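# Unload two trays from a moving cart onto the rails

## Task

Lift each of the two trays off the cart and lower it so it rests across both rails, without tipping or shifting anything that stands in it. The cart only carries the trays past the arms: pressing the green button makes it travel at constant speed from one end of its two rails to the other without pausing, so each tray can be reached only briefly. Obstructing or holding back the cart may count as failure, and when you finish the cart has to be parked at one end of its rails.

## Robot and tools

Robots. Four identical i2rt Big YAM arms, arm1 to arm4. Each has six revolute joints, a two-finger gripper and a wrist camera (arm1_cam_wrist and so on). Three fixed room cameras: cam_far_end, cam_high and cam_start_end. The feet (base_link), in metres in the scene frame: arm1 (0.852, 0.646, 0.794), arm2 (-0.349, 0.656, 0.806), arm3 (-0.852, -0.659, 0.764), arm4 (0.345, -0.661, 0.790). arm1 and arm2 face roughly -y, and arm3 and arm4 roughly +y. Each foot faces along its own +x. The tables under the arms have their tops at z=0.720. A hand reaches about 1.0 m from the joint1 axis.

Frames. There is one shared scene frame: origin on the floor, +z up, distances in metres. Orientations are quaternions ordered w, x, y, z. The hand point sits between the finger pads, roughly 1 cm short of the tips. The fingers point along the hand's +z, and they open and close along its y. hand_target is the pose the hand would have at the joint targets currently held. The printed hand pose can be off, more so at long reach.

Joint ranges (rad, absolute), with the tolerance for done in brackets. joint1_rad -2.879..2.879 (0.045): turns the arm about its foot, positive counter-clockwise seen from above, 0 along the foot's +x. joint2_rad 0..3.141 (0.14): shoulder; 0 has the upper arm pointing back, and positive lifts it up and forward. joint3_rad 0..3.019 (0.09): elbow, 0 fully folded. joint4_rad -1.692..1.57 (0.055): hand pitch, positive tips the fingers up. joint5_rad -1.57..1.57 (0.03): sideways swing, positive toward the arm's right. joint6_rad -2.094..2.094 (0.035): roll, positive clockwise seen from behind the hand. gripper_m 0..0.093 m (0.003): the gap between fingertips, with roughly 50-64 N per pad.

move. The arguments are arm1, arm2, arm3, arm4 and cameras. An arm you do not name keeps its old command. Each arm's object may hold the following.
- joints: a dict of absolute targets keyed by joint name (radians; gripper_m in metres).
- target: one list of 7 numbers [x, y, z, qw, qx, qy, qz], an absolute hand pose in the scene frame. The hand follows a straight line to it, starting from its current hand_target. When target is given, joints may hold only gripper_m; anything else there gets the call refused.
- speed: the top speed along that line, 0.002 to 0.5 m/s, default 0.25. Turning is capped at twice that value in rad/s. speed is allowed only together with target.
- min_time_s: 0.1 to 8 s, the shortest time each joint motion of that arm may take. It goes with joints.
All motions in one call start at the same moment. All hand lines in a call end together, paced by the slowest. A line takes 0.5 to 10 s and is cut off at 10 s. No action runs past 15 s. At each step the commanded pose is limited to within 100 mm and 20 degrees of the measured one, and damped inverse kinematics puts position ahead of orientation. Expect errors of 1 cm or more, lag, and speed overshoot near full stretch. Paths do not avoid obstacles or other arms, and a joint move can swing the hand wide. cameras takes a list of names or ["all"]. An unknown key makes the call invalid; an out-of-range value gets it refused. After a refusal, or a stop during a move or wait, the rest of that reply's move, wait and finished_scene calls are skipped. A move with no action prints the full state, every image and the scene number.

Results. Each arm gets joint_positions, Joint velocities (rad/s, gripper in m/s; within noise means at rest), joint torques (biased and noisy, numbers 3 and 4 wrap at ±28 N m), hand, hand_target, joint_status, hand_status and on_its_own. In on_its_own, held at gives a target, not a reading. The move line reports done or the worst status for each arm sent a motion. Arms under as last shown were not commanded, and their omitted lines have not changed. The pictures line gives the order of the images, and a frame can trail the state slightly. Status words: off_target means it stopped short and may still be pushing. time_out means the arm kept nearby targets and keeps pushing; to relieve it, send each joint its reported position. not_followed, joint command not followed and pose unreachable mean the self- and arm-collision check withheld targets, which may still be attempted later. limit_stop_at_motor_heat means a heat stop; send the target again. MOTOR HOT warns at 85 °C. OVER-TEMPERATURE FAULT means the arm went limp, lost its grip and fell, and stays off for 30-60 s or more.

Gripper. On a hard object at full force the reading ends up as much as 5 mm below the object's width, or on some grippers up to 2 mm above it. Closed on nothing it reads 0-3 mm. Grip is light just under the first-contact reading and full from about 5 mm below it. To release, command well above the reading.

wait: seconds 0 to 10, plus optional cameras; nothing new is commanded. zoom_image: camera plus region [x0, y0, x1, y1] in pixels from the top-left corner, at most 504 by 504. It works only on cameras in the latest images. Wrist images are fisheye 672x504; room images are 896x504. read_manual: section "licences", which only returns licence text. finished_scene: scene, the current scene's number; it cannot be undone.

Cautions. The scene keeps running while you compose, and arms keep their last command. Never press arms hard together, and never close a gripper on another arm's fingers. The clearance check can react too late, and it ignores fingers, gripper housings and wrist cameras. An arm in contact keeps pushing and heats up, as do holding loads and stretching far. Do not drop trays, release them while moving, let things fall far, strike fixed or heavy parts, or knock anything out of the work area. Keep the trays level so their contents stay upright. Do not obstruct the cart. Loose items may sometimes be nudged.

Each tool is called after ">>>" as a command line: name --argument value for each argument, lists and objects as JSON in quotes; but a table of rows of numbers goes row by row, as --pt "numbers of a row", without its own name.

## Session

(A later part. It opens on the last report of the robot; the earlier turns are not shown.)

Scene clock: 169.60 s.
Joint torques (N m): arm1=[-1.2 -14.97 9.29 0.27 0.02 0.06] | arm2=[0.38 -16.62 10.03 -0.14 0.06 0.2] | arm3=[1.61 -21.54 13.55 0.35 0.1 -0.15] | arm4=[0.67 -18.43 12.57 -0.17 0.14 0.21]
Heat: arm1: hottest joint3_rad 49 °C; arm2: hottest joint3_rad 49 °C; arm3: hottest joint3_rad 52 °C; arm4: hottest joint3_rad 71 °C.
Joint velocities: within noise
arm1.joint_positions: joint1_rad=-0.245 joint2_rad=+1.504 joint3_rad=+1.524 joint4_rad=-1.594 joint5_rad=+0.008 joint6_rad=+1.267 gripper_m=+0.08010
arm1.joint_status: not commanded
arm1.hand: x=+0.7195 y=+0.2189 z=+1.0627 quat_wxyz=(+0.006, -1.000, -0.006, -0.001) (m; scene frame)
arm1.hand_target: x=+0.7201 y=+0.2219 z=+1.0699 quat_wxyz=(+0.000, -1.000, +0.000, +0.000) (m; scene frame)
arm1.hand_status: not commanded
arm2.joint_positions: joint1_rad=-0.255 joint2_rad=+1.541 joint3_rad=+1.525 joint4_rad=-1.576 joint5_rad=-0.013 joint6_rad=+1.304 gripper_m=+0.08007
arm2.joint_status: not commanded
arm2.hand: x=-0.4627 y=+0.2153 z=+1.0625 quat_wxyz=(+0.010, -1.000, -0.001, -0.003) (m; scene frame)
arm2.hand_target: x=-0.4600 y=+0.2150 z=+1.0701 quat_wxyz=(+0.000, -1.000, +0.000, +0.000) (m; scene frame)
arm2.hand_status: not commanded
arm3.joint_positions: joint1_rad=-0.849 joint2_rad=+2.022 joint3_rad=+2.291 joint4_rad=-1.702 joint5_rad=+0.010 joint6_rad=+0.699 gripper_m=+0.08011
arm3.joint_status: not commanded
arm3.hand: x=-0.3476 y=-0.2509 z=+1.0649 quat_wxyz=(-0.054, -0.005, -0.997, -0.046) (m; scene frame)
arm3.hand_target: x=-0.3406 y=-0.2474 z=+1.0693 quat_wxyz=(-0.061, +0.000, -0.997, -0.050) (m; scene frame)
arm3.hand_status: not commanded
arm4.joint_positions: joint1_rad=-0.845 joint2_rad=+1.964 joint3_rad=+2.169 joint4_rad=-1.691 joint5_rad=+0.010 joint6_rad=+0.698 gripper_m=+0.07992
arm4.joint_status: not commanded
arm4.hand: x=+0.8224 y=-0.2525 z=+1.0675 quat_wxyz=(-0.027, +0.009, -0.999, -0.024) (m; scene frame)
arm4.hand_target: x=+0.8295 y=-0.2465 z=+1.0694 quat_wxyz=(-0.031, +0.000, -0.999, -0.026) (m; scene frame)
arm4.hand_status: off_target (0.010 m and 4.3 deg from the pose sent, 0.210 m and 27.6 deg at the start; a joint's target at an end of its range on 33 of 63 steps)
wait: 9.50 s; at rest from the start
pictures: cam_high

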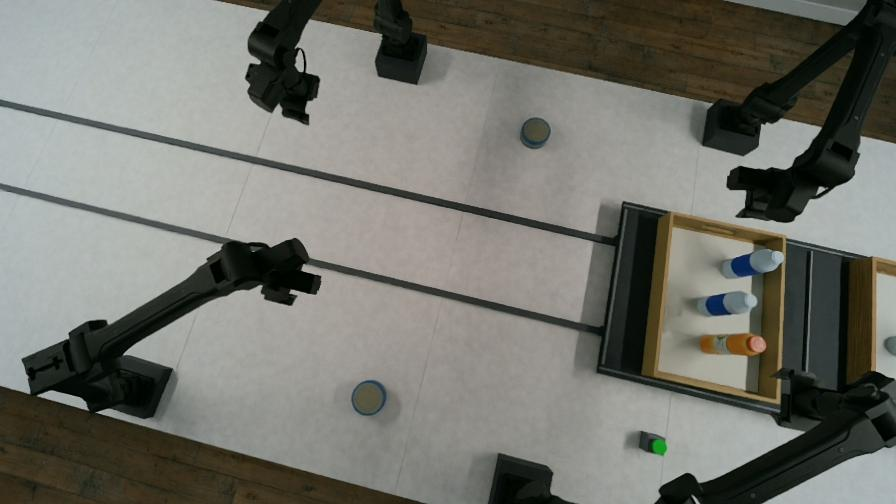

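>>> wait --seconds 7.2

>>> move --arm4 '{"target":[0.64,-0.246,0.828,0,0,1,0],"speed":0.09}' --arm1 '{"target":[0.53,0.225,0.828,0,1,0,0],"speed":0.09}'

>>> move --arm4 '{"target":[0.455,-0.246,0.915,0,0,1,0],"speed":0.057,"joints":{"gripper_m":0.004}}' --arm1 '{"target":[0.345,0.225,0.915,0,1,0,0],"speed":0.057,"joints":{"gripper_m":0.004}}'

>>> wait --seconds 2.4 --cameras '["cam_high"]'

>>> move --arm3 '{"target":[-0.53,-0.253,0.828,0,0,1,0],"speed":0.09}' --arm2 '{"target":[-0.65,0.222,0.828,0,1,0,0],"speed":0.09}'

>>> move --arm3 '{"target":[-0.715,-0.253,0.915,0,0,1,0],"speed":0.057,"joints":{"gripper_m":0.004}}' --arm2 '{"target":[-0.835,0.222,0.915,0,1,0,0],"speed":0.057,"joints":{"gripper_m":0.004}}' --cameras '["all"]'

Scene clock: 185.17 s.
Joint torques (N m): arm1=[-1.03 -15.15 9.63 0.28 0.03 0.1] | arm2=[0.56 -16.5 10.07 -0.1 0.07 0.2] | arm3=[1.44 -21.19 13.44 0.5 0.09 -0.11] | arm4=[0.73 -18.43 12.55 -0.18 0.14 0.22]
Heat: arm1: hottest joint3_rad 49 °C; arm2: hottest joint3_rad 49 °C; arm3: hottest joint3_rad 52 °C; arm4: hottest joint3_rad 71 °C.
Joint velocities: within noise
arm1.joint_positions: joint1_rad=-0.245 joint2_rad=+1.504 joint3_rad=+1.524 joint4_rad=-1.594 joint5_rad=+0.008 joint6_rad=+1.267 gripper_m=+0.08010
arm1.joint_status: not commanded
arm1.hand: x=+0.7195 y=+0.2189 z=+1.0627 quat_wxyz=(+0.006, -1.000, -0.006, -0.001) (m; scene frame)
arm1.hand_target: x=+0.7201 y=+0.2219 z=+1.0699 quat_wxyz=(+0.000, -1.000, +0.000, +0.000) (m; scene frame)
arm1.hand_status: not commanded
arm2.joint_positions: joint1_rad=-0.255 joint2_rad=+1.541 joint3_rad=+1.525 joint4_rad=-1.576 joint5_rad=-0.013 joint6_rad=+1.304 gripper_m=+0.08007
arm2.joint_status: not commanded
arm2.hand: x=-0.4627 y=+0.2153 z=+1.0625 quat_wxyz=(+0.010, -1.000, -0.001, -0.003) (m; scene frame)
arm2.hand_target: x=-0.4600 y=+0.2150 z=+1.0701 quat_wxyz=(+0.000, -1.000, +0.000, +0.000) (m; scene frame)
arm2.hand_status: not commanded
arm3.joint_positions: joint1_rad=-0.849 joint2_rad=+2.022 joint3_rad=+2.291 joint4_rad=-1.702 joint5_rad=+0.010 joint6_rad=+0.699 gripper_m=+0.08011
arm3.joint_status: not commanded
arm3.hand: x=-0.3476 y=-0.2509 z=+1.0649 quat_wxyz=(-0.054, -0.005, -0.997, -0.046) (m; scene frame)
arm3.hand_target: x=-0.3406 y=-0.2474 z=+1.0693 quat_wxyz=(-0.061, +0.000, -0.997, -0.050) (m; scene frame)
arm3.hand_status: not commanded
arm4.joint_positions: joint1_rad=-0.845 joint2_rad=+1.964 joint3_rad=+2.169 joint4_rad=-1.691 joint5_rad=+0.010 joint6_rad=+0.698 gripper_m=+0.07992
arm4.joint_status: not commanded
arm4.hand: x=+0.8224 y=-0.2525 z=+1.0675 quat_wxyz=(-0.027, +0.009, -0.999, -0.024) (m; scene frame)
arm4.hand_target: x=+0.8295 y=-0.2465 z=+1.0694 quat_wxyz=(-0.031, +0.000, -0.999, -0.026) (m; scene frame)
arm4.hand_status: off_target (0.010 m and 4.3 deg from the pose sent, 0.210 m and 27.6 deg at the start; a joint's target at an end of its range on 33 of 63 steps)
wait: 7.20 s; at rest from the start
pictures: none

Scene clock: 189.13 s.
Joint torques (N m): arm1=[-0.97 -16.15 9.29 1.09 -0.05 -0.18] | arm2=[0.5 -16.67 10.03 -0.12 0.06 0.18] | arm3=[0.97 -21.6 13.53 0.54 0.07 -0.12] | arm4=[1.2 -16.26 7.23 0.7 0.07 0.23]
Heat: arm1: hottest joint3_rad 48 °C; arm2: hottest joint3_rad 49 °C; arm3: hottest joint3_rad 52 °C; arm4: hottest joint3_rad 71 °C.
move: arm1 off_target; arm4 done
Joint velocities: within noise
arm1.joint_positions: joint1_rad=-0.596 joint2_rad=+1.852 joint3_rad=+1.329 joint4_rad=-1.064 joint5_rad=+0.008 joint6_rad=+0.933 gripper_m=+0.08010
arm1.joint_status: not commanded
arm1.hand: x=+0.5391 y=+0.2314 z=+0.8252 quat_wxyz=(+0.012, -1.000, +0.002, -0.007) (m; scene frame)
arm1.hand_target: x=+0.5302 y=+0.2253 z=+0.8281 quat_wxyz=(+0.000, -1.000, +0.000, +0.000) (m; scene frame)
arm1.hand_status: off_target (0.011 m and 1.5 deg from the pose sent, 0.302 m and 1.0 deg at the start)
arm2, arm3: as last shown
arm4.joint_positions: joint1_rad=-0.606 joint2_rad=+1.801 joint3_rad=+1.281 joint4_rad=-1.047 joint5_rad=+0.015 joint6_rad=+0.942 gripper_m=+0.07992
arm4.joint_status: not commanded
arm4.hand: x=+0.6412 y=-0.2486 z=+0.8315 quat_wxyz=(+0.001, +0.006, -1.000, +0.002) (m; scene frame)
arm4.hand_target: x=+0.6399 y=-0.2461 z=+0.8279 quat_wxyz=(+0.000, +0.000, -1.000, +0.000) (m; scene frame)
arm4.hand_status: done (0.005 m and 0.8 deg from the pose sent, 0.301 m and 4.3 deg at the start)
pictures: none

Scene clock: 193.27 s.
Joint torques (N m): arm1=[-1.26 -22.71 14.58 -1.36 1.56 0.04] | arm2=[0.67 -16.62 10.09 -0.13 0.06 0.2] | arm3=[1.67 -21.07 13.59 0.44 0.12 -0.11] | arm4=[1.2 -16.91 9.39 -1.7 -0.62 0.11]
Heat: arm1: hottest joint3_rad 49 °C; arm2: hottest joint3_rad 49 °C; arm3: hottest joint3_rad 52 °C; arm4: hottest joint3_rad 70 °C.
move: arm1 off_target; arm4 off_target
Joint velocities: within noise
arm1.joint_positions: joint1_rad=-0.828 joint2_rad=+2.120 joint3_rad=+1.909 joint4_rad=-1.392 joint5_rad=-0.042 joint6_rad=+0.684 gripper_m=+0.01189
arm1.joint_status: gripper_m off_target (ended at +0.01192, target +0.00400)
arm1.hand: x=+0.3626 y=+0.2279 z=+0.8770 quat_wxyz=(-0.003, -0.999, -0.006, -0.031) (m; scene frame)
arm1.hand_target: x=+0.3467 y=+0.2261 z=+0.9151 quat_wxyz=(-0.002, -1.000, +0.000, +0.001) (m; scene frame)
arm1.hand_status: off_target (0.042 m and 3.6 deg from the pose sent, 0.214 m and 1.5 deg at the start)
arm2, arm3: as last shown
arm4.joint_positions: joint1_rad=-0.244 joint2_rad=+1.570 joint3_rad=+1.131 joint4_rad=-1.153 joint5_rad=+0.034 joint6_rad=+1.318 gripper_m=+0.01116
arm4.joint_status: gripper_m off_target (ended at +0.01119, target +0.00400)
arm4.hand: x=+0.4611 y=-0.2463 z=+0.8875 quat_wxyz=(-0.006, +0.000, -1.000, +0.014) (m; scene frame)
arm4.hand_target: x=+0.4552 y=-0.2462 z=+0.9140 quat_wxyz=(+0.000, +0.000, -1.000, +0.000) (m; scene frame)
arm4.hand_status: off_target (0.028 m and 1.8 deg from the pose sent, 0.204 m and 0.8 deg at the start)
pictures: none

Scene clock: 195.67 s.
Joint torques (N m): arm1=[-0.91 -23 14.68 -1.43 1.54 0.13] | arm2=[0.67 -16.32 9.96 -0.1 0.07 0.19] | arm3=[1.49 -20.78 13.6 0.38 0.09 -0.14] | arm4=[1.38 -16.79 9.37 -1.68 -0.62 0.11]
Heat: arm1: hottest joint3_rad 49 °C; arm2: hottest joint3_rad 49 °C; arm3: hottest joint3_rad 52 °C; arm4: hottest joint3_rad 70 °C.
Joint velocities: within noise
arm1.joint_positions: joint1_rad=-0.828 joint2_rad=+2.120 joint3_rad=+1.909 joint4_rad=-1.392 joint5_rad=-0.042 joint6_rad=+0.684 gripper_m=+0.01189
arm1.joint_status: gripper_m off_target (ended at +0.01192, target +0.00400)
arm1.hand: x=+0.3626 y=+0.2279 z=+0.8770 quat_wxyz=(-0.003, -0.999, -0.006, -0.031) (m; scene frame)
arm1.hand_target: x=+0.3467 y=+0.2261 z=+0.9151 quat_wxyz=(-0.002, -1.000, +0.000, +0.001) (m; scene frame)
arm1.hand_status: off_target (0.042 m and 3.6 deg from the pose sent, 0.214 m and 1.5 deg at the start)
arm2.joint_positions: joint1_rad=-0.255 joint2_rad=+1.541 joint3_rad=+1.525 joint4_rad=-1.576 joint5_rad=-0.013 joint6_rad=+1.304 gripper_m=+0.08007
arm2.joint_status: not commanded
arm2.hand: x=-0.4627 y=+0.2153 z=+1.0625 quat_wxyz=(+0.010, -1.000, -0.001, -0.003) (m; scene frame)
arm2.hand_target: x=-0.4600 y=+0.2150 z=+1.0701 quat_wxyz=(+0.000, -1.000, +0.000, +0.000) (m; scene frame)
arm2.hand_status: not commanded
arm3.joint_positions: joint1_rad=-0.849 joint2_rad=+2.022 joint3_rad=+2.291 joint4_rad=-1.702 joint5_rad=+0.010 joint6_rad=+0.699 gripper_m=+0.08011
arm3.joint_status: not commanded
arm3.hand: x=-0.3476 y=-0.2509 z=+1.0649 quat_wxyz=(-0.054, -0.005, -0.997, -0.046) (m; scene frame)
arm3.hand_target: x=-0.3406 y=-0.2474 z=+1.0693 quat_wxyz=(-0.061, +0.000, -0.997, -0.050) (m; scene frame)
arm3.hand_status: not commanded
arm4.joint_positions: joint1_rad=-0.244 joint2_rad=+1.570 joint3_rad=+1.131 joint4_rad=-1.153 joint5_rad=+0.034 joint6_rad=+1.318 gripper_m=+0.01116
arm4.joint_status: gripper_m off_target (ended at +0.01119, target +0.00400)
arm4.hand: x=+0.4611 y=-0.2463 z=+0.8875 quat_wxyz=(-0.006, +0.000, -1.000, +0.014) (m; scene frame)
arm4.hand_target: x=+0.4552 y=-0.2462 z=+0.9140 quat_wxyz=(+0.000, +0.000, -1.000, +0.000) (m; scene frame)
arm4.hand_status: off_target (0.028 m and 1.8 deg from the pose sent, 0.204 m and 0.8 deg at the start)
wait: 2.40 s; at rest by 0.27 s
pictures: cam_high

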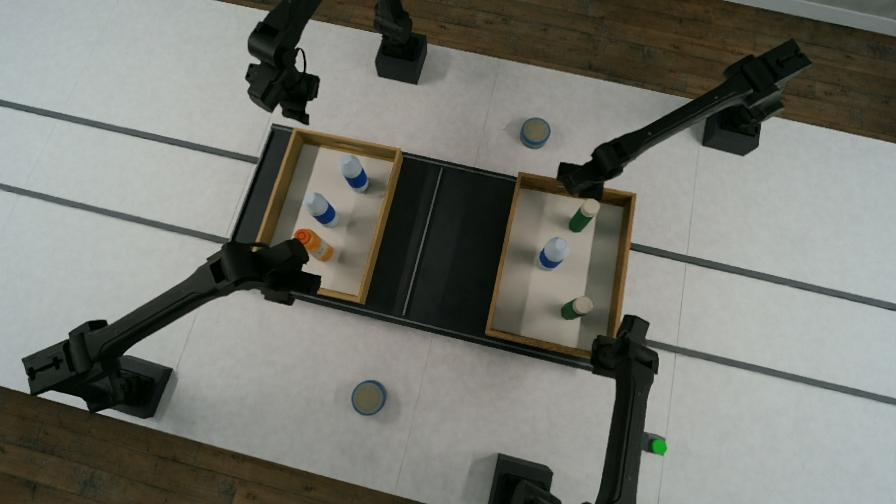

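Scene clock: 199.63 s.
Joint torques (N m): arm1=[-0.91 -23.06 14.49 -1.33 1.49 0.06] | arm2=[-1.03 -18.78 9.59 0.23 0.03 0.03] | arm3=[2.2 -18.26 8.79 1.16 -0.08 0.11] | arm4=[1.2 -16.91 9.39 -1.65 -0.63 0.11]
Heat: arm1: hottest joint3_rad 49 °C; arm2: hottest joint3_rad 48 °C; arm3: hottest joint3_rad 52 °C; arm4: hottest joint3_rad 69 °C.
move: arm2 off_target; arm3 done
Joint velocities: within noise
arm1, arm4: as last shown
arm2.joint_positions: joint1_rad=-0.588 joint2_rad=+1.877 joint3_rad=+1.319 joint4_rad=-1.033 joint5_rad=-0.013 joint6_rad=+0.970 gripper_m=+0.08007
arm2.joint_status: not commanded
arm2.hand: x=-0.6392 y=+0.2250 z=+0.8283 quat_wxyz=(+0.007, -1.000, -0.002, -0.005) (m; scene frame)
arm2.hand_target: x=-0.6500 y=+0.2222 z=+0.8282 quat_wxyz=(+0.000, -1.000, +0.000, +0.000) (m; scene frame)
arm2.hand_status: off_target (0.011 m and 1.0 deg from the pose sent, 0.300 m and 1.3 deg at the start)
arm3.joint_positions: joint1_rad=-0.641 joint2_rad=+1.818 joint3_rad=+1.347 joint4_rad=-1.118 joint5_rad=+0.014 joint6_rad=+0.894 gripper_m=+0.08011
arm3.joint_status: not commanded
arm3.hand: x=-0.5281 y=-0.2582 z=+0.8274 quat_wxyz=(+0.003, +0.002, -1.000, +0.005) (m; scene frame)
arm3.hand_target: x=-0.5300 y=-0.2530 z=+0.8281 quat_wxyz=(+0.000, +0.000, -1.000, +0.000) (m; scene frame)
arm3.hand_status: done (0.006 m and 0.8 deg from the pose sent, 0.299 m and 8.2 deg at the start)
pictures: none

Scene clock: 203.77 s.
Joint torques (N m): arm1=[-0.5 -22.83 14.64 -1.61 1.59 0.07] | arm2=[0.38 -25.35 15.83 -1.5 0.24 0.35] | arm3=[2.49 -17.32 11.49 -0.8 -0.45 0.27] | arm4=[1.26 -16.79 9.37 -1.65 -0.64 0.11]
Heat: arm1: hottest joint3_rad 50 °C; arm2: hottest joint3_rad 49 °C; arm3: hottest joint3_rad 52 °C; arm4: hottest joint3_rad 69 °C.
move: arm2 off_target; arm3 off_target
Joint velocities: within noise
arm1, arm4: as last shown
arm2.joint_positions: joint1_rad=-0.841 joint2_rad=+2.128 joint3_rad=+1.860 joint4_rad=-1.367 joint5_rad=-0.018 joint6_rad=+0.701 gripper_m=+0.01039
arm2.joint_status: gripper_m off_target (ended at +0.01042, target +0.00400)
arm2.hand: x=-0.8211 y=+0.2363 z=+0.8774 quat_wxyz=(+0.016, -1.000, -0.010, -0.024) (m; scene frame)
arm2.hand_target: x=-0.8333 y=+0.2234 z=+0.9152 quat_wxyz=(-0.001, -1.000, +0.000, +0.001) (m; scene frame)
arm2.hand_status: off_target (0.043 m and 3.5 deg from the pose sent, 0.214 m and 1.0 deg at the start)
arm3.joint_positions: joint1_rad=-0.297 joint2_rad=+1.557 joint3_rad=+1.172 joint4_rad=-1.237 joint5_rad=+0.021 joint6_rad=+1.222 gripper_m=+0.00996
arm3.joint_status: gripper_m off_target (ended at +0.00999, target +0.00400)
arm3.hand: x=-0.7101 y=-0.2591 z=+0.8876 quat_wxyz=(+0.001, +0.010, -1.000, +0.022) (m; scene frame)
arm3.hand_target: x=-0.7150 y=-0.2535 z=+0.9143 quat_wxyz=(+0.000, +0.000, -1.000, +0.000) (m; scene frame)
arm3.hand_status: off_target (0.028 m and 2.7 deg from the pose sent, 0.207 m and 0.8 deg at the start)
pictures: arm1_cam_wrist, arm2_cam_wrist, arm3_cam_wrist, arm4_cam_wrist, cam_far_end, cam_high, cam_start_end

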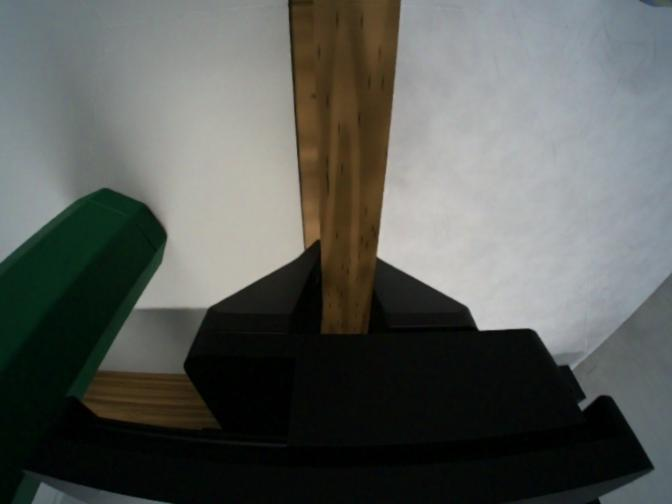

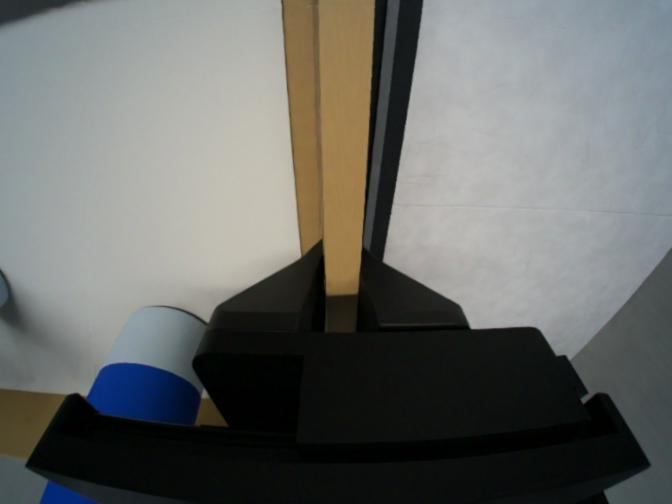

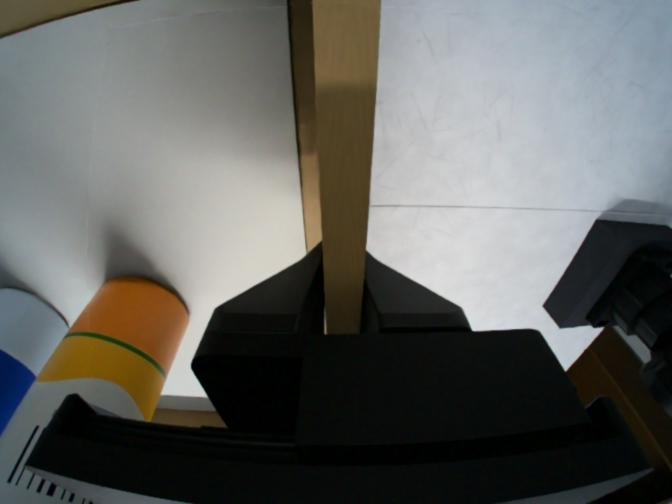

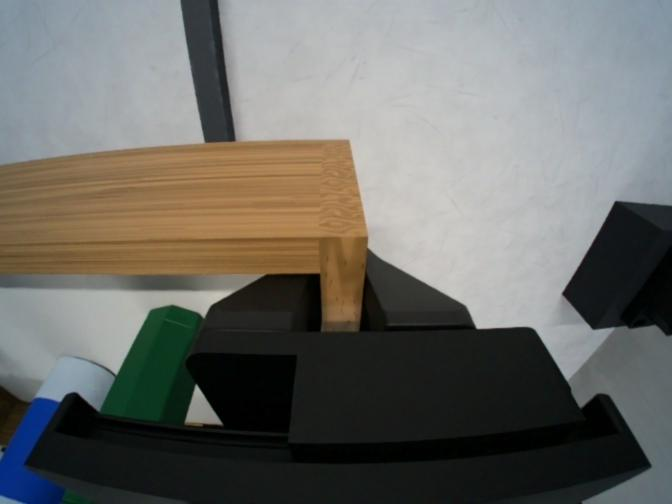

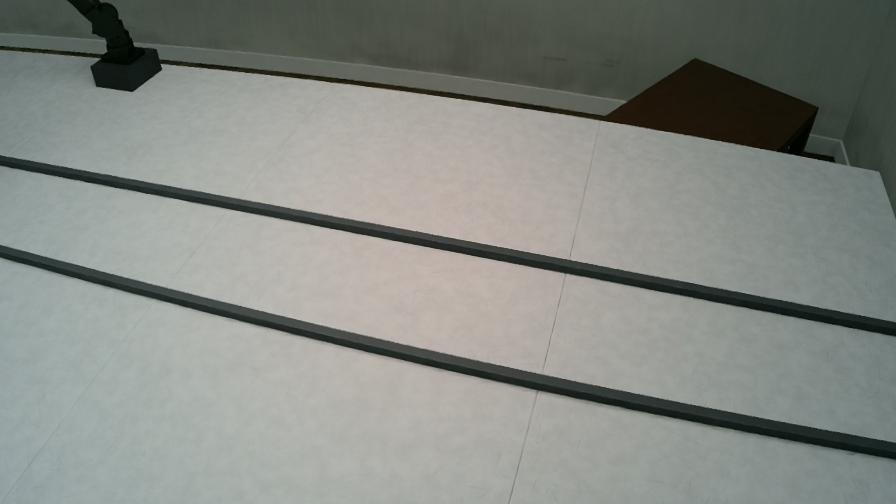

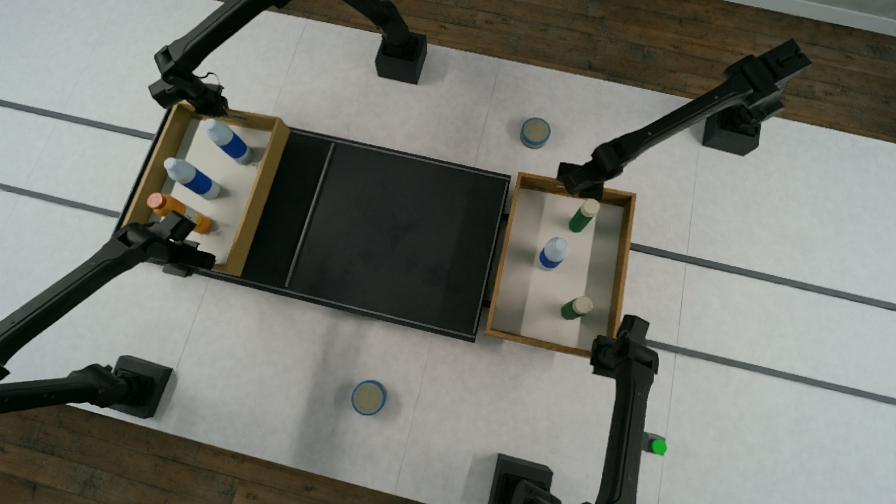

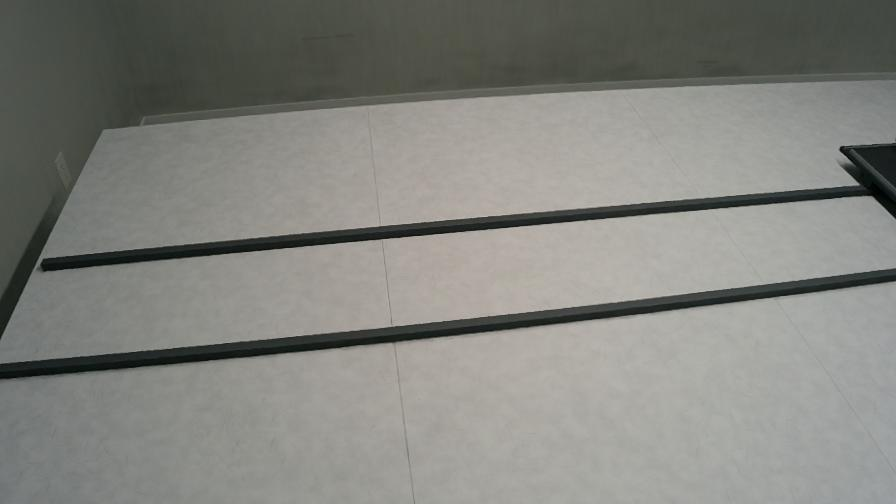

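>>> move --arm1 '{"target":[0.346,0.226,0.83,0,1,0,0],"speed":0.04}' --arm4 '{"target":[0.455,-0.246,0.835,0,0,1,0],"speed":0.04}' --cameras '["cam_high"]'

>>> move --arm1 '{"target":[0.346,0.226,0.80,0,1,0,0],"speed":0.025}' --arm4 '{"target":[0.455,-0.246,0.803,0,0,1,0],"speed":0.025}'

>>> move --arm1 '{"target":[0.346,0.226,0.775,0,1,0,0],"speed":0.02}' --arm4 '{"target":[0.455,-0.246,0.778,0,0,1,0],"speed":0.02}' --cameras '["cam_high","arm1_cam_wrist","arm4_cam_wrist"]'

Scene clock: 215.57 s.
Joint torques (N m): arm1=[-1.03 -23.71 9.65 -0.16 1.74 -0.04] | arm2=[0.38 -25.17 15.9 -1.55 0.24 0.35] | arm3=[2.61 -17.61 11.52 -0.76 -0.45 0.27] | arm4=[0.97 -15.03 7.8 -0.49 -0.5 0.05]
Heat: arm1: hottest joint3_rad 50 °C; arm2: hottest joint3_rad 52 °C; arm3: hottest joint3_rad 52 °C; arm4: hottest joint3_rad 67 °C.
move: arm1 off_target; arm4 off_target
Joint velocities: within noise
arm1.joint_positions: joint1_rad=-0.828 joint2_rad=+2.187 joint3_rad=+1.845 joint4_rad=-1.248 joint5_rad=-0.046 joint6_rad=+0.687 gripper_m=+0.01189
arm1.joint_status: not commanded
arm1.hand: x=+0.3571 y=+0.2222 z=+0.8110 quat_wxyz=(-0.009, -1.000, -0.005, -0.027) (m; scene frame)
arm1.hand_target: x=+0.3463 y=+0.2260 z=+0.8302 quat_wxyz=(+0.000, -1.000, +0.000, +0.000) (m; scene frame)
arm1.hand_status: off_target (0.022 m and 3.3 deg from the pose sent, 0.050 m and 3.6 deg at the start)
arm2, arm3: as last shown
arm4.joint_positions: joint1_rad=-0.244 joint2_rad=+1.643 joint3_rad=+1.027 joint4_rad=-0.969 joint5_rad=+0.031 joint6_rad=+1.322 gripper_m=+0.01117
arm4.joint_status: not commanded
arm4.hand: x=+0.4583 y=-0.2506 z=+0.8231 quat_wxyz=(-0.005, -0.002, -1.000, +0.010) (m; scene frame)
arm4.hand_target: x=+0.4550 y=-0.2461 z=+0.8349 quat_wxyz=(+0.000, +0.000, -1.000, +0.000) (m; scene frame)
arm4.hand_status: off_target (0.013 m and 1.3 deg from the pose sent, 0.053 m and 1.8 deg at the start)
pictures: cam_high

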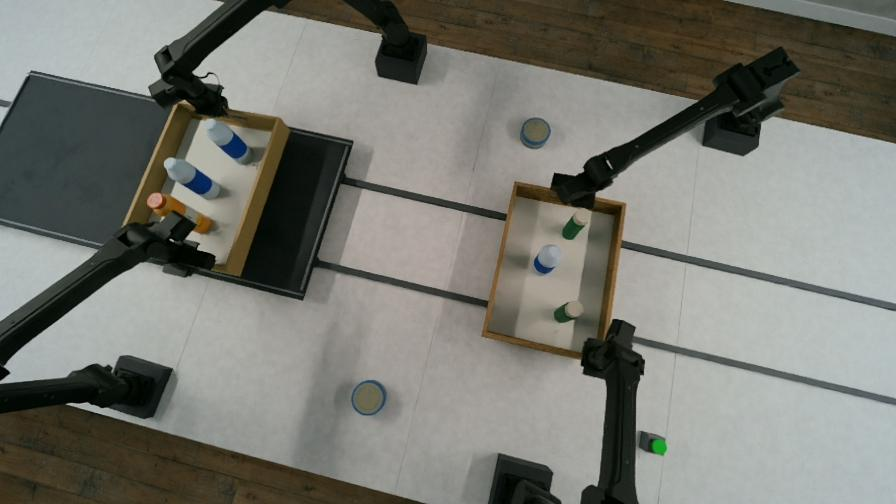

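Scene clock: 217.33 s.
Joint torques (N m): arm1=[-1.26 -22.77 9.09 0.8 0.97 -0.04] | arm2=[0.62 -25.17 15.92 -1.48 0.24 0.35] | arm3=[2.61 -17.61 11.29 -0.79 -0.43 0.23] | arm4=[1.08 -14.1 7.09 -0.03 0.31 0.02]
Heat: arm1: hottest joint3_rad 50 °C; arm2: hottest joint3_rad 52 °C; arm3: hottest joint3_rad 52 °C; arm4: hottest joint3_rad 67 °C.
move: arm1 done; arm4 done
Joint velocities: within noise
arm1.joint_positions: joint1_rad=-0.828 joint2_rad=+2.194 joint3_rad=+1.822 joint4_rad=-1.198 joint5_rad=-0.024 joint6_rad=+0.690 gripper_m=+0.01156
arm1.joint_status: not commanded
arm1.hand: x=+0.3528 y=+0.2235 z=+0.7981 quat_wxyz=(-0.007, -1.000, -0.004, -0.012) (m; scene frame)
arm1.hand_target: x=+0.3460 y=+0.2259 z=+0.8002 quat_wxyz=(+0.000, -1.000, +0.000, +0.000) (m; scene frame)
arm1.hand_status: done (0.008 m and 1.7 deg from the pose sent, 0.016 m and 3.3 deg at the start)
arm2, arm3: as last shown
arm4.joint_positions: joint1_rad=-0.244 joint2_rad=+1.681 joint3_rad=+0.998 joint4_rad=-0.892 joint5_rad=+0.011 joint6_rad=+1.323 gripper_m=+0.01116
arm4.joint_status: not commanded
arm4.hand: x=+0.4548 y=-0.2488 z=+0.7989 quat_wxyz=(+0.003, -0.003, -1.000, +0.003) (m; scene frame)
arm4.hand_target: x=+0.4550 y=-0.2460 z=+0.8031 quat_wxyz=(+0.000, +0.000, -1.000, +0.000) (m; scene frame)
arm4.hand_status: done (0.005 m and 0.6 deg from the pose sent, 0.021 m and 1.3 deg at the start)
pictures: none

Scene clock: 219.07 s.
Joint torques (N m): arm1=[-0.67 -19.49 8.46 1.73 0.42 -0.03] | arm2=[0.32 -25.23 15.92 -1.5 0.25 0.34] | arm3=[2.73 -17.79 11.3 -0.84 -0.44 0.29] | arm4=[0.73 -11.99 6.2 0.9 0.78 0.02]
Heat: arm1: hottest joint3_rad 50 °C; arm2: hottest joint3_rad 52 °C; arm3: hottest joint3_rad 52 °C; arm4: hottest joint3_rad 67 °C.
move: arm1 off_target; arm4 done
Joint velocities: within noise
arm1.joint_positions: joint1_rad=-0.828 joint2_rad=+2.197 joint3_rad=+1.807 joint4_rad=-1.164 joint5_rad=-0.008 joint6_rad=+0.691 gripper_m=+0.01149
arm1.joint_status: not commanded
arm1.hand: x=+0.3492 y=+0.2238 z=+0.7912 quat_wxyz=(-0.006, -1.000, -0.003, -0.001) (m; scene frame)
arm1.hand_target: x=+0.3463 y=+0.2263 z=+0.7753 quat_wxyz=(+0.000, -1.000, +0.000, +0.000) (m; scene frame)
arm1.hand_status: off_target (0.017 m and 0.8 deg from the pose sent, 0.024 m and 1.7 deg at the start)
arm2, arm3: as last shown
arm4.joint_positions: joint1_rad=-0.244 joint2_rad=+1.700 joint3_rad=+0.985 joint4_rad=-0.847 joint5_rad=-0.001 joint6_rad=+1.323 gripper_m=+0.01116
arm4.joint_status: not commanded
arm4.hand: x=+0.4533 y=-0.2458 z=+0.7875 quat_wxyz=(+0.007, -0.003, -1.000, -0.005) (m; scene frame)
arm4.hand_target: x=+0.4549 y=-0.2461 z=+0.7783 quat_wxyz=(+0.000, +0.000, -1.000, +0.000) (m; scene frame)
arm4.hand_status: done (0.010 m and 1.1 deg from the pose sent, 0.021 m and 0.6 deg at the start)
pictures: arm1_cam_wrist, arm4_cam_wrist, cam_high

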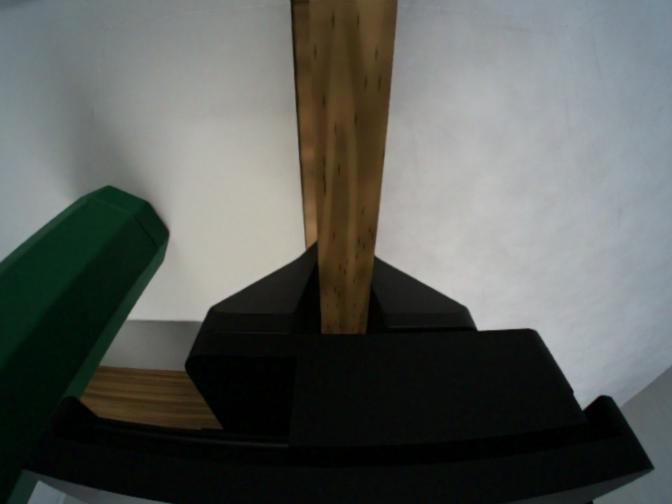

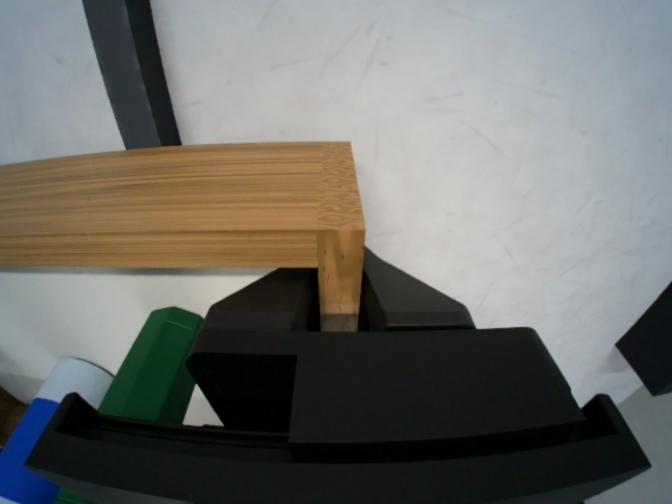

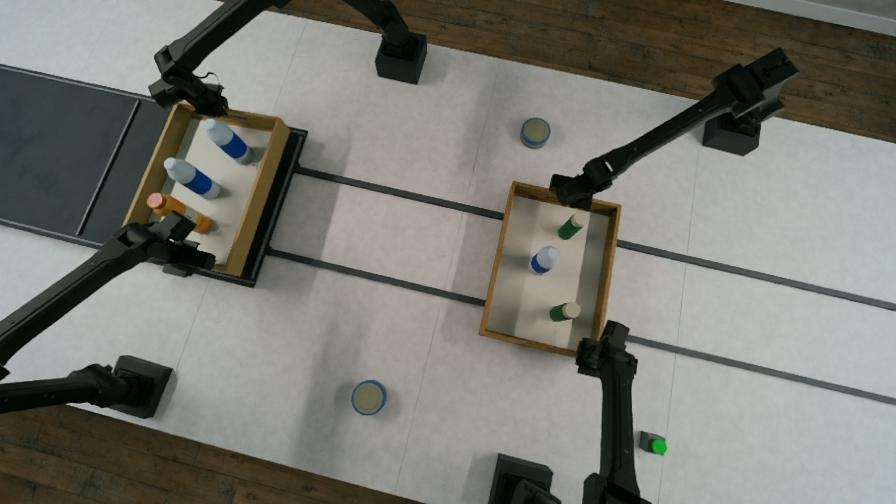

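>>> move --arm1 '{"target":[0.346,0.226,0.765,0,1,0,0],"speed":0.02}' --arm4 '{"target":[0.453,-0.246,0.772,0,0,1,0],"speed":0.02}'

>>> move --arm1 '{"joints":{"gripper_m":0.035}}' --arm4 '{"joints":{"gripper_m":0.035}}' --cameras '["cam_high"]'

>>> move --arm1 '{"target":[0.346,0.226,1.03,0,1,0,0],"speed":0.15}' --arm4 '{"target":[0.453,-0.246,1.03,0,0,1,0],"speed":0.15}' --cameras '["cam_high"]'

Scene clock: 224.90 s.
Joint torques (N m): arm1=[-0.67 -18.78 8.08 2.21 0.39 0.01] | arm2=[0.38 -25.23 15.86 -1.5 0.24 0.36] | arm3=[2.32 -17.9 11.38 -0.91 -0.48 0.31] | arm4=[1.26 -11.34 5.82 1.48 0.8 0.06]
Heat: arm1: hottest joint3_rad 50 °C; arm2: hottest joint3_rad 53 °C; arm3: hottest joint3_rad 52 °C; arm4: hottest joint3_rad 66 °C.
move: arm1 off_target; arm4 off_target
Joint velocities: within noise
arm1.joint_positions: joint1_rad=-0.828 joint2_rad=+2.197 joint3_rad=+1.804 joint4_rad=-1.159 joint5_rad=-0.008 joint6_rad=+0.691 gripper_m=+0.01145
arm1.joint_status: not commanded
arm1.hand: x=+0.3494 y=+0.2239 z=+0.7901 quat_wxyz=(-0.006, -1.000, -0.003, +0.000) (m; scene frame)
arm1.hand_target: x=+0.3467 y=+0.2266 z=+0.7656 quat_wxyz=(+0.000, -1.000, +0.000, +0.000) (m; scene frame)
arm1.hand_status: off_target (0.025 m and 0.8 deg from the pose sent, 0.026 m and 0.8 deg at the start)
arm2, arm3: as last shown
arm4.joint_positions: joint1_rad=-0.244 joint2_rad=+1.700 joint3_rad=+0.983 joint4_rad=-0.844 joint5_rad=-0.001 joint6_rad=+1.323 gripper_m=+0.01116
arm4.joint_status: not commanded
arm4.hand: x=+0.4532 y=-0.2459 z=+0.7869 quat_wxyz=(+0.007, -0.003, -1.000, -0.006) (m; scene frame)
arm4.hand_target: x=+0.4529 y=-0.2464 z=+0.7726 quat_wxyz=(+0.000, +0.000, -1.000, +0.000) (m; scene frame)
arm4.hand_status: off_target (0.015 m and 1.1 deg from the pose sent, 0.015 m and 1.1 deg at the start)
pictures: none

Scene clock: 225.53 s.
Joint torques (N m): arm1=[-1.38 -19.43 7.94 1.05 0.13 -0.03] | arm2=[0.32 -25.05 15.88 -1.48 0.25 0.34] | arm3=[2.14 -17.2 11.41 -0.69 -0.44 0.28] | arm4=[1.14 -11.93 5.82 0.75 0.22 0.06]
Heat: arm1: hottest joint3_rad 50 °C; arm2: hottest joint3_rad 53 °C; arm3: hottest joint3_rad 52 °C; arm4: hottest joint3_rad 66 °C.
move: arm1 done; arm4 done
Joint velocities: within noise
arm1.joint_positions: joint1_rad=-0.828 joint2_rad=+2.211 joint3_rad=+1.800 joint4_rad=-1.139 joint5_rad=-0.001 joint6_rad=+0.691 gripper_m=+0.03492
arm1.joint_status: all done
arm1.hand: x=+0.3475 y=+0.2239 z=+0.7797 quat_wxyz=(-0.004, -1.000, -0.003, +0.003) (m; scene frame)
arm1.hand_target: x=+0.3468 y=+0.2266 z=+0.7656 quat_wxyz=(+0.000, -1.000, +0.000, +0.000) (m; scene frame)
arm1.hand_status: not commanded
arm2, arm3: as last shown
arm4.joint_positions: joint1_rad=-0.242 joint2_rad=+1.707 joint3_rad=+0.982 joint4_rad=-0.826 joint5_rad=+0.013 joint6_rad=+1.323 gripper_m=+0.03494
arm4.joint_status: all done
arm4.hand: x=+0.4556 y=-0.2435 z=+0.7837 quat_wxyz=(-0.001, -0.002, -1.000, -0.008) (m; scene frame)
arm4.hand_target: x=+0.4529 y=-0.2466 z=+0.7724 quat_wxyz=(+0.000, +0.000, -1.000, +0.000) (m; scene frame)
arm4.hand_status: not commanded
pictures: cam_high

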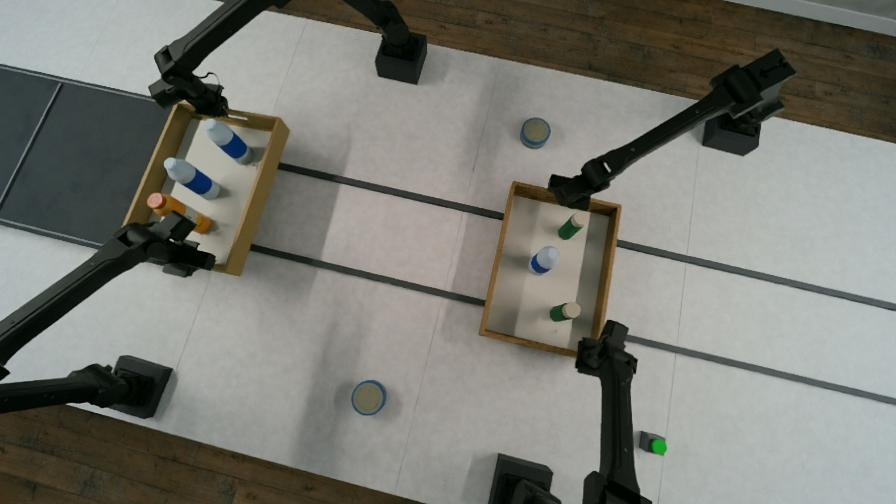

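Scene clock: 227.90 s.
Joint torques (N m): arm1=[-1.03 -22.3 13.18 0.2 0.16 0.01] | arm2=[0.15 -25 15.94 -1.46 0.23 0.36] | arm3=[1.96 -17.85 11.28 -0.77 -0.48 0.28] | arm4=[1.32 -12.04 11.62 -0.36 0.2 0.16]
Heat: arm1: hottest joint3_rad 50 °C; arm2: hottest joint3_rad 54 °C; arm3: hottest joint3_rad 52 °C; arm4: hottest joint3_rad 66 °C.
move: arm1 off_target; arm4 off_target
Joint velocities: within noise
arm1.joint_positions: joint1_rad=-0.824 joint2_rad=+2.092 joint3_rad=+2.200 joint4_rad=-1.682 joint5_rad=-0.001 joint6_rad=+0.691 gripper_m=+0.03495
arm1.joint_status: not commanded
arm1.hand: x=+0.3542 y=+0.2272 z=+1.0047 quat_wxyz=(+0.004, -1.000, -0.005, -0.007) (m; scene frame)
arm1.hand_target: x=+0.3469 y=+0.2269 z=+1.0295 quat_wxyz=(-0.010, -1.000, +0.000, +0.012) (m; scene frame)
arm1.hand_status: off_target (0.027 m and 1.1 deg from the pose sent, 0.250 m and 0.7 deg at the start; a joint's target at an end of its range on 20 of 71 steps)
arm2, arm3: as last shown
arm4.joint_positions: joint1_rad=-0.236 joint2_rad=+1.452 joint3_rad=+1.349 joint4_rad=-1.490 joint5_rad=+0.013 joint6_rad=+1.323 gripper_m=+0.03496
arm4.joint_status: not commanded
arm4.hand: x=+0.4537 y=-0.2551 z=+1.0160 quat_wxyz=(+0.004, +0.001, -1.000, +0.012) (m; scene frame)
arm4.hand_target: x=+0.4529 y=-0.2465 z=+1.0300 quat_wxyz=(+0.000, +0.000, -1.000, +0.000) (m; scene frame)
arm4.hand_status: off_target (0.017 m and 1.5 deg from the pose sent, 0.246 m and 1.0 deg at the start)
pictures: cam_high

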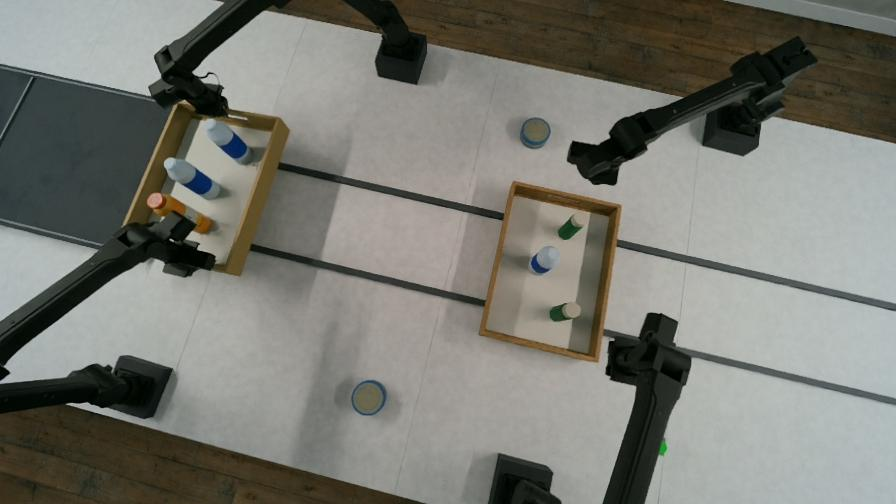

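>>> wait --seconds 5 --cameras '["cam_high"]'

Scene clock: 235.67 s.
Joint torques (N m): arm1=[-0.56 -22.36 13.11 -0.08 0.15 -0.02] | arm2=[0.38 -24.94 15.91 -1.42 0.25 0.37] | arm3=[2.43 -17.38 11.36 -0.72 -0.51 0.29] | arm4=[1.14 -12.28 11.63 -0.38 0.2 0.17]
Heat: arm1: hottest joint3_rad 51 °C; arm2: hottest joint3_rad 55 °C; arm3: hottest joint3_rad 52 °C; arm4: hottest joint3_rad 66 °C.
Joint velocities: within noise
arm1.joint_positions: joint1_rad=-0.824 joint2_rad=+2.092 joint3_rad=+2.200 joint4_rad=-1.682 joint5_rad=-0.001 joint6_rad=+0.691 gripper_m=+0.03495
arm1.joint_status: not commanded
arm1.hand: x=+0.3542 y=+0.2272 z=+1.0047 quat_wxyz=(+0.004, -1.000, -0.005, -0.007) (m; scene frame)
arm1.hand_target: x=+0.3469 y=+0.2269 z=+1.0295 quat_wxyz=(-0.010, -1.000, +0.000, +0.012) (m; scene frame)
arm1.hand_status: off_target (0.027 m and 1.1 deg from the pose sent, 0.250 m and 0.7 deg at the start; a joint's target at an end of its range on 20 of 71 steps)
arm2.joint_positions: joint1_rad=-0.841 joint2_rad=+2.128 joint3_rad=+1.860 joint4_rad=-1.367 joint5_rad=-0.018 joint6_rad=+0.701 gripper_m=+0.01039
arm2.joint_status: not commanded
arm2.hand: x=-0.8211 y=+0.2363 z=+0.8774 quat_wxyz=(+0.016, -1.000, -0.010, -0.024) (m; scene frame)
arm2.hand_target: x=-0.8333 y=+0.2234 z=+0.9152 quat_wxyz=(-0.001, -1.000, +0.000, +0.001) (m; scene frame)
arm2.hand_status: not commanded
arm3.joint_positions: joint1_rad=-0.297 joint2_rad=+1.557 joint3_rad=+1.172 joint4_rad=-1.237 joint5_rad=+0.021 joint6_rad=+1.222 gripper_m=+0.00996
arm3.joint_status: not commanded
arm3.hand: x=-0.7101 y=-0.2591 z=+0.8876 quat_wxyz=(+0.001, +0.010, -1.000, +0.022) (m; scene frame)
arm3.hand_target: x=-0.7150 y=-0.2535 z=+0.9143 quat_wxyz=(+0.000, +0.000, -1.000, +0.000) (m; scene frame)
arm3.hand_status: not commanded
arm4.joint_positions: joint1_rad=-0.236 joint2_rad=+1.452 joint3_rad=+1.349 joint4_rad=-1.490 joint5_rad=+0.013 joint6_rad=+1.323 gripper_m=+0.03496
arm4.joint_status: not commanded
arm4.hand: x=+0.4537 y=-0.2551 z=+1.0160 quat_wxyz=(+0.004, +0.001, -1.000, +0.012) (m; scene frame)
arm4.hand_target: x=+0.4529 y=-0.2465 z=+1.0300 quat_wxyz=(+0.000, +0.000, -1.000, +0.000) (m; scene frame)
arm4.hand_status: off_target (0.017 m and 1.5 deg from the pose sent, 0.246 m and 1.0 deg at the start)
wait: 5.00 s; at rest from the start
pictures: cam_high

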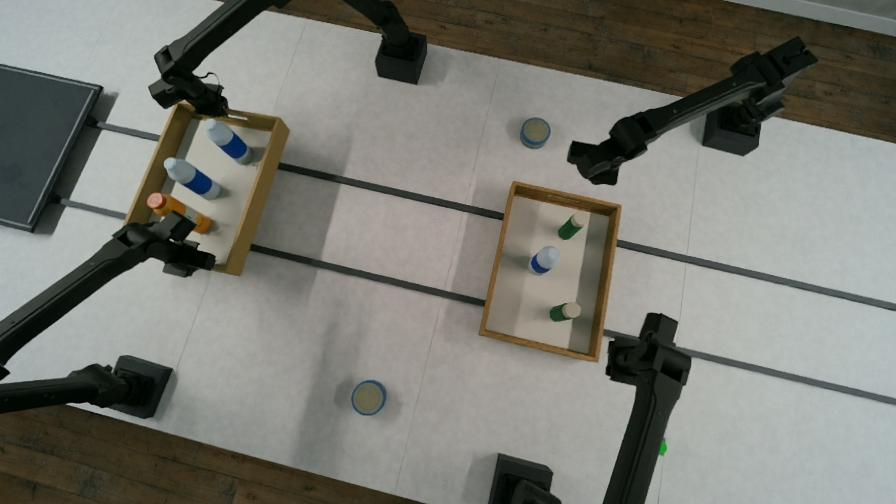

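Clear.

>>> move --arm2 '{"target":[-0.833,0.224,0.825,0,1,0,0],"speed":0.04}' --arm3 '{"target":[-0.715,-0.253,0.825,0,0,1,0],"speed":0.04}'

>>> move --arm2 '{"target":[-0.833,0.224,0.80,0,1,0,0],"speed":0.025}' --arm3 '{"target":[-0.715,-0.253,0.803,0,0,1,0],"speed":0.025}'

>>> move --arm2 '{"target":[-0.833,0.224,0.765,0,1,0,0],"speed":0.02}' --arm3 '{"target":[-0.715,-0.253,0.775,0,0,1,0],"speed":0.02}' --cameras '["cam_high","arm2_cam_wrist","arm3_cam_wrist"]'

Scene clock: 243.73 s.
Joint torques (N m): arm1=[-1.32 -22.42 13.18 0.05 0.1 -0.02] | arm2=[0.5 -26.4 10.69 -0.46 0.47 0.27] | arm3=[1.49 -16.32 9.61 0.21 -0.29 0.19] | arm4=[1.14 -12.28 11.62 -0.39 0.19 0.15]
Heat: arm1: hottest joint3_rad 51 °C; arm2: hottest joint3_rad 55 °C; arm3: hottest joint3_rad 52 °C; arm4: hottest joint3_rad 66 °C.
move: arm2 off_target; arm3 off_target
Joint velocities: within noise
arm1, arm4: as last shown
arm2.joint_positions: joint1_rad=-0.841 joint2_rad=+2.207 joint3_rad=+1.788 joint4_rad=-1.199 joint5_rad=-0.024 joint6_rad=+0.710 gripper_m=+0.01029
arm2.joint_status: not commanded
arm2.hand: x=-0.8261 y=+0.2317 z=+0.8015 quat_wxyz=(+0.009, -1.000, -0.005, -0.020) (m; scene frame)
arm2.hand_target: x=-0.8326 y=+0.2243 z=+0.8249 quat_wxyz=(+0.000, -1.000, +0.000, +0.000) (m; scene frame)
arm2.hand_status: off_target (0.026 m and 2.5 deg from the pose sent, 0.055 m and 3.5 deg at the start)
arm3.joint_positions: joint1_rad=-0.297 joint2_rad=+1.638 joint3_rad=+1.041 joint4_rad=-1.016 joint5_rad=+0.016 joint6_rad=+1.228 gripper_m=+0.00997
arm3.joint_status: not commanded
arm3.hand: x=-0.7131 y=-0.2628 z=+0.8098 quat_wxyz=(+0.002, +0.007, -1.000, +0.016) (m; scene frame)
arm3.hand_target: x=-0.7151 y=-0.2534 z=+0.8249 quat_wxyz=(+0.000, +0.000, -1.000, +0.000) (m; scene frame)
arm3.hand_status: off_target (0.018 m and 2.1 deg from the pose sent, 0.063 m and 2.8 deg at the start)
pictures: none

Scene clock: 245.23 s.
Joint torques (N m): arm1=[-0.85 -22.65 13.23 -0.01 0.14 -0.1] | arm2=[0.62 -24.64 10.13 -0.13 0.12 0.28] | arm3=[1.73 -15.56 9.39 0.42 0.19 0.18] | arm4=[1.38 -12.04 11.64 -0.42 0.2 0.15]
Heat: arm1: hottest joint3_rad 51 °C; arm2: hottest joint3_rad 55 °C; arm3: hottest joint3_rad 52 °C; arm4: hottest joint3_rad 66 °C.
move: arm2 off_target; arm3 off_target
Joint velocities: within noise
arm1, arm4: as last shown
arm2.joint_positions: joint1_rad=-0.841 joint2_rad=+2.212 joint3_rad=+1.772 joint4_rad=-1.160 joint5_rad=-0.014 joint6_rad=+0.711 gripper_m=+0.01009
arm2.joint_status: not commanded
arm2.hand: x=-0.8295 y=+0.2311 z=+0.7929 quat_wxyz=(+0.006, -1.000, -0.005, -0.009) (m; scene frame)
arm2.hand_target: x=-0.8329 y=+0.2240 z=+0.8001 quat_wxyz=(+0.000, -1.000, +0.000, +0.000) (m; scene frame)
arm2.hand_status: off_target (0.011 m and 1.4 deg from the pose sent, 0.010 m and 2.5 deg at the start)
arm3.joint_positions: joint1_rad=-0.297 joint2_rad=+1.662 joint3_rad=+1.018 joint4_rad=-0.964 joint5_rad=+0.006 joint6_rad=+1.228 gripper_m=+0.00997
arm3.joint_status: not commanded
arm3.hand: x=-0.7149 y=-0.2621 z=+0.7931 quat_wxyz=(+0.006, +0.007, -1.000, +0.012) (m; scene frame)
arm3.hand_target: x=-0.7151 y=-0.2531 z=+0.8030 quat_wxyz=(+0.000, +0.000, -1.000, +0.000) (m; scene frame)
arm3.hand_status: off_target (0.013 m and 1.7 deg from the pose sent, 0.012 m and 2.1 deg at the start)
pictures: none

Scene clock: 247.47 s.
Joint torques (N m): arm1=[-1.49 -22.59 13.24 -0.29 0.22 -0.05] | arm2=[0.26 -21.36 8.5 1.72 0.01 0.25] | arm3=[1.85 -12.75 7.92 1.94 0.33 0.2] | arm4=[1.32 -12.16 11.62 -0.34 0.2 0.16]
Heat: arm1: hottest joint3_rad 51 °C; arm2: hottest joint3_rad 54 °C; arm3: hottest joint3_rad 51 °C; arm4: hottest joint3_rad 66 °C.
move: arm2 off_target; arm3 off_target
Joint velocities: within noise
arm1, arm4: as last shown
arm2.joint_positions: joint1_rad=-0.841 joint2_rad=+2.212 joint3_rad=+1.763 joint4_rad=-1.140 joint5_rad=-0.011 joint6_rad=+0.711 gripper_m=+0.00998
arm2.joint_status: not commanded
arm2.hand: x=-0.8306 y=+0.2310 z=+0.7896 quat_wxyz=(+0.004, -1.000, -0.005, -0.004) (m; scene frame)
arm2.hand_target: x=-0.8321 y=+0.2247 z=+0.7657 quat_wxyz=(+0.000, -1.000, +0.000, +0.000) (m; scene frame)
arm2.hand_status: off_target (0.026 m and 0.9 deg from the pose sent, 0.029 m and 1.4 deg at the start)
arm3.joint_positions: joint1_rad=-0.297 joint2_rad=+1.672 joint3_rad=+1.002 joint4_rad=-0.923 joint5_rad=+0.000 joint6_rad=+1.227 gripper_m=+0.00997
arm3.joint_status: not commanded
arm3.hand: x=-0.7155 y=-0.2608 z=+0.7839 quat_wxyz=(+0.006, +0.007, -1.000, +0.005) (m; scene frame)
arm3.hand_target: x=-0.7152 y=-0.2532 z=+0.7754 quat_wxyz=(+0.000, +0.000, -1.000, +0.000) (m; scene frame)
arm3.hand_status: off_target (0.012 m and 1.2 deg from the pose sent, 0.020 m and 1.7 deg at the start)
pictures: arm2_cam_wrist, arm3_cam_wrist, cam_high

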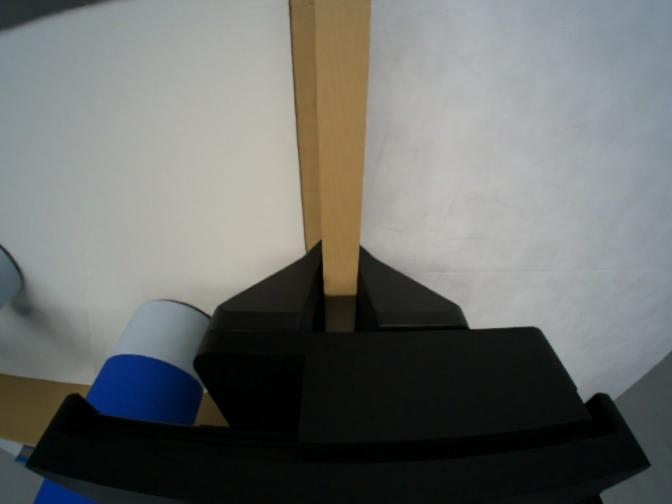

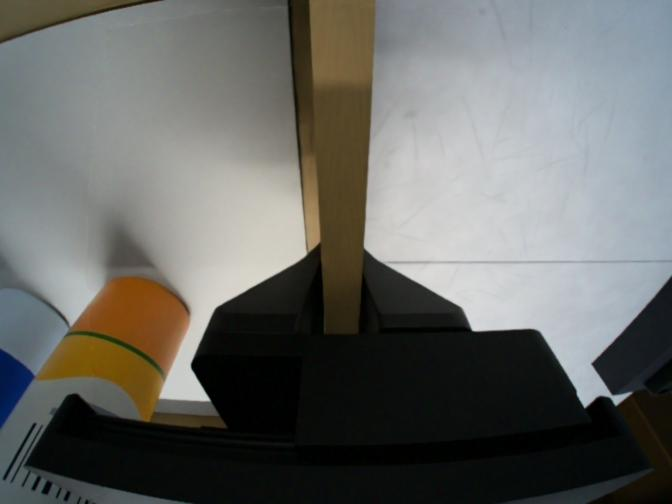

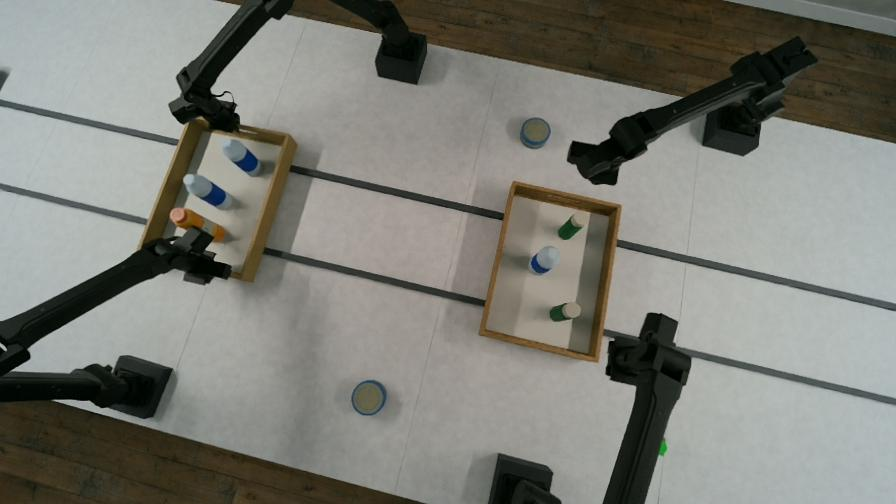

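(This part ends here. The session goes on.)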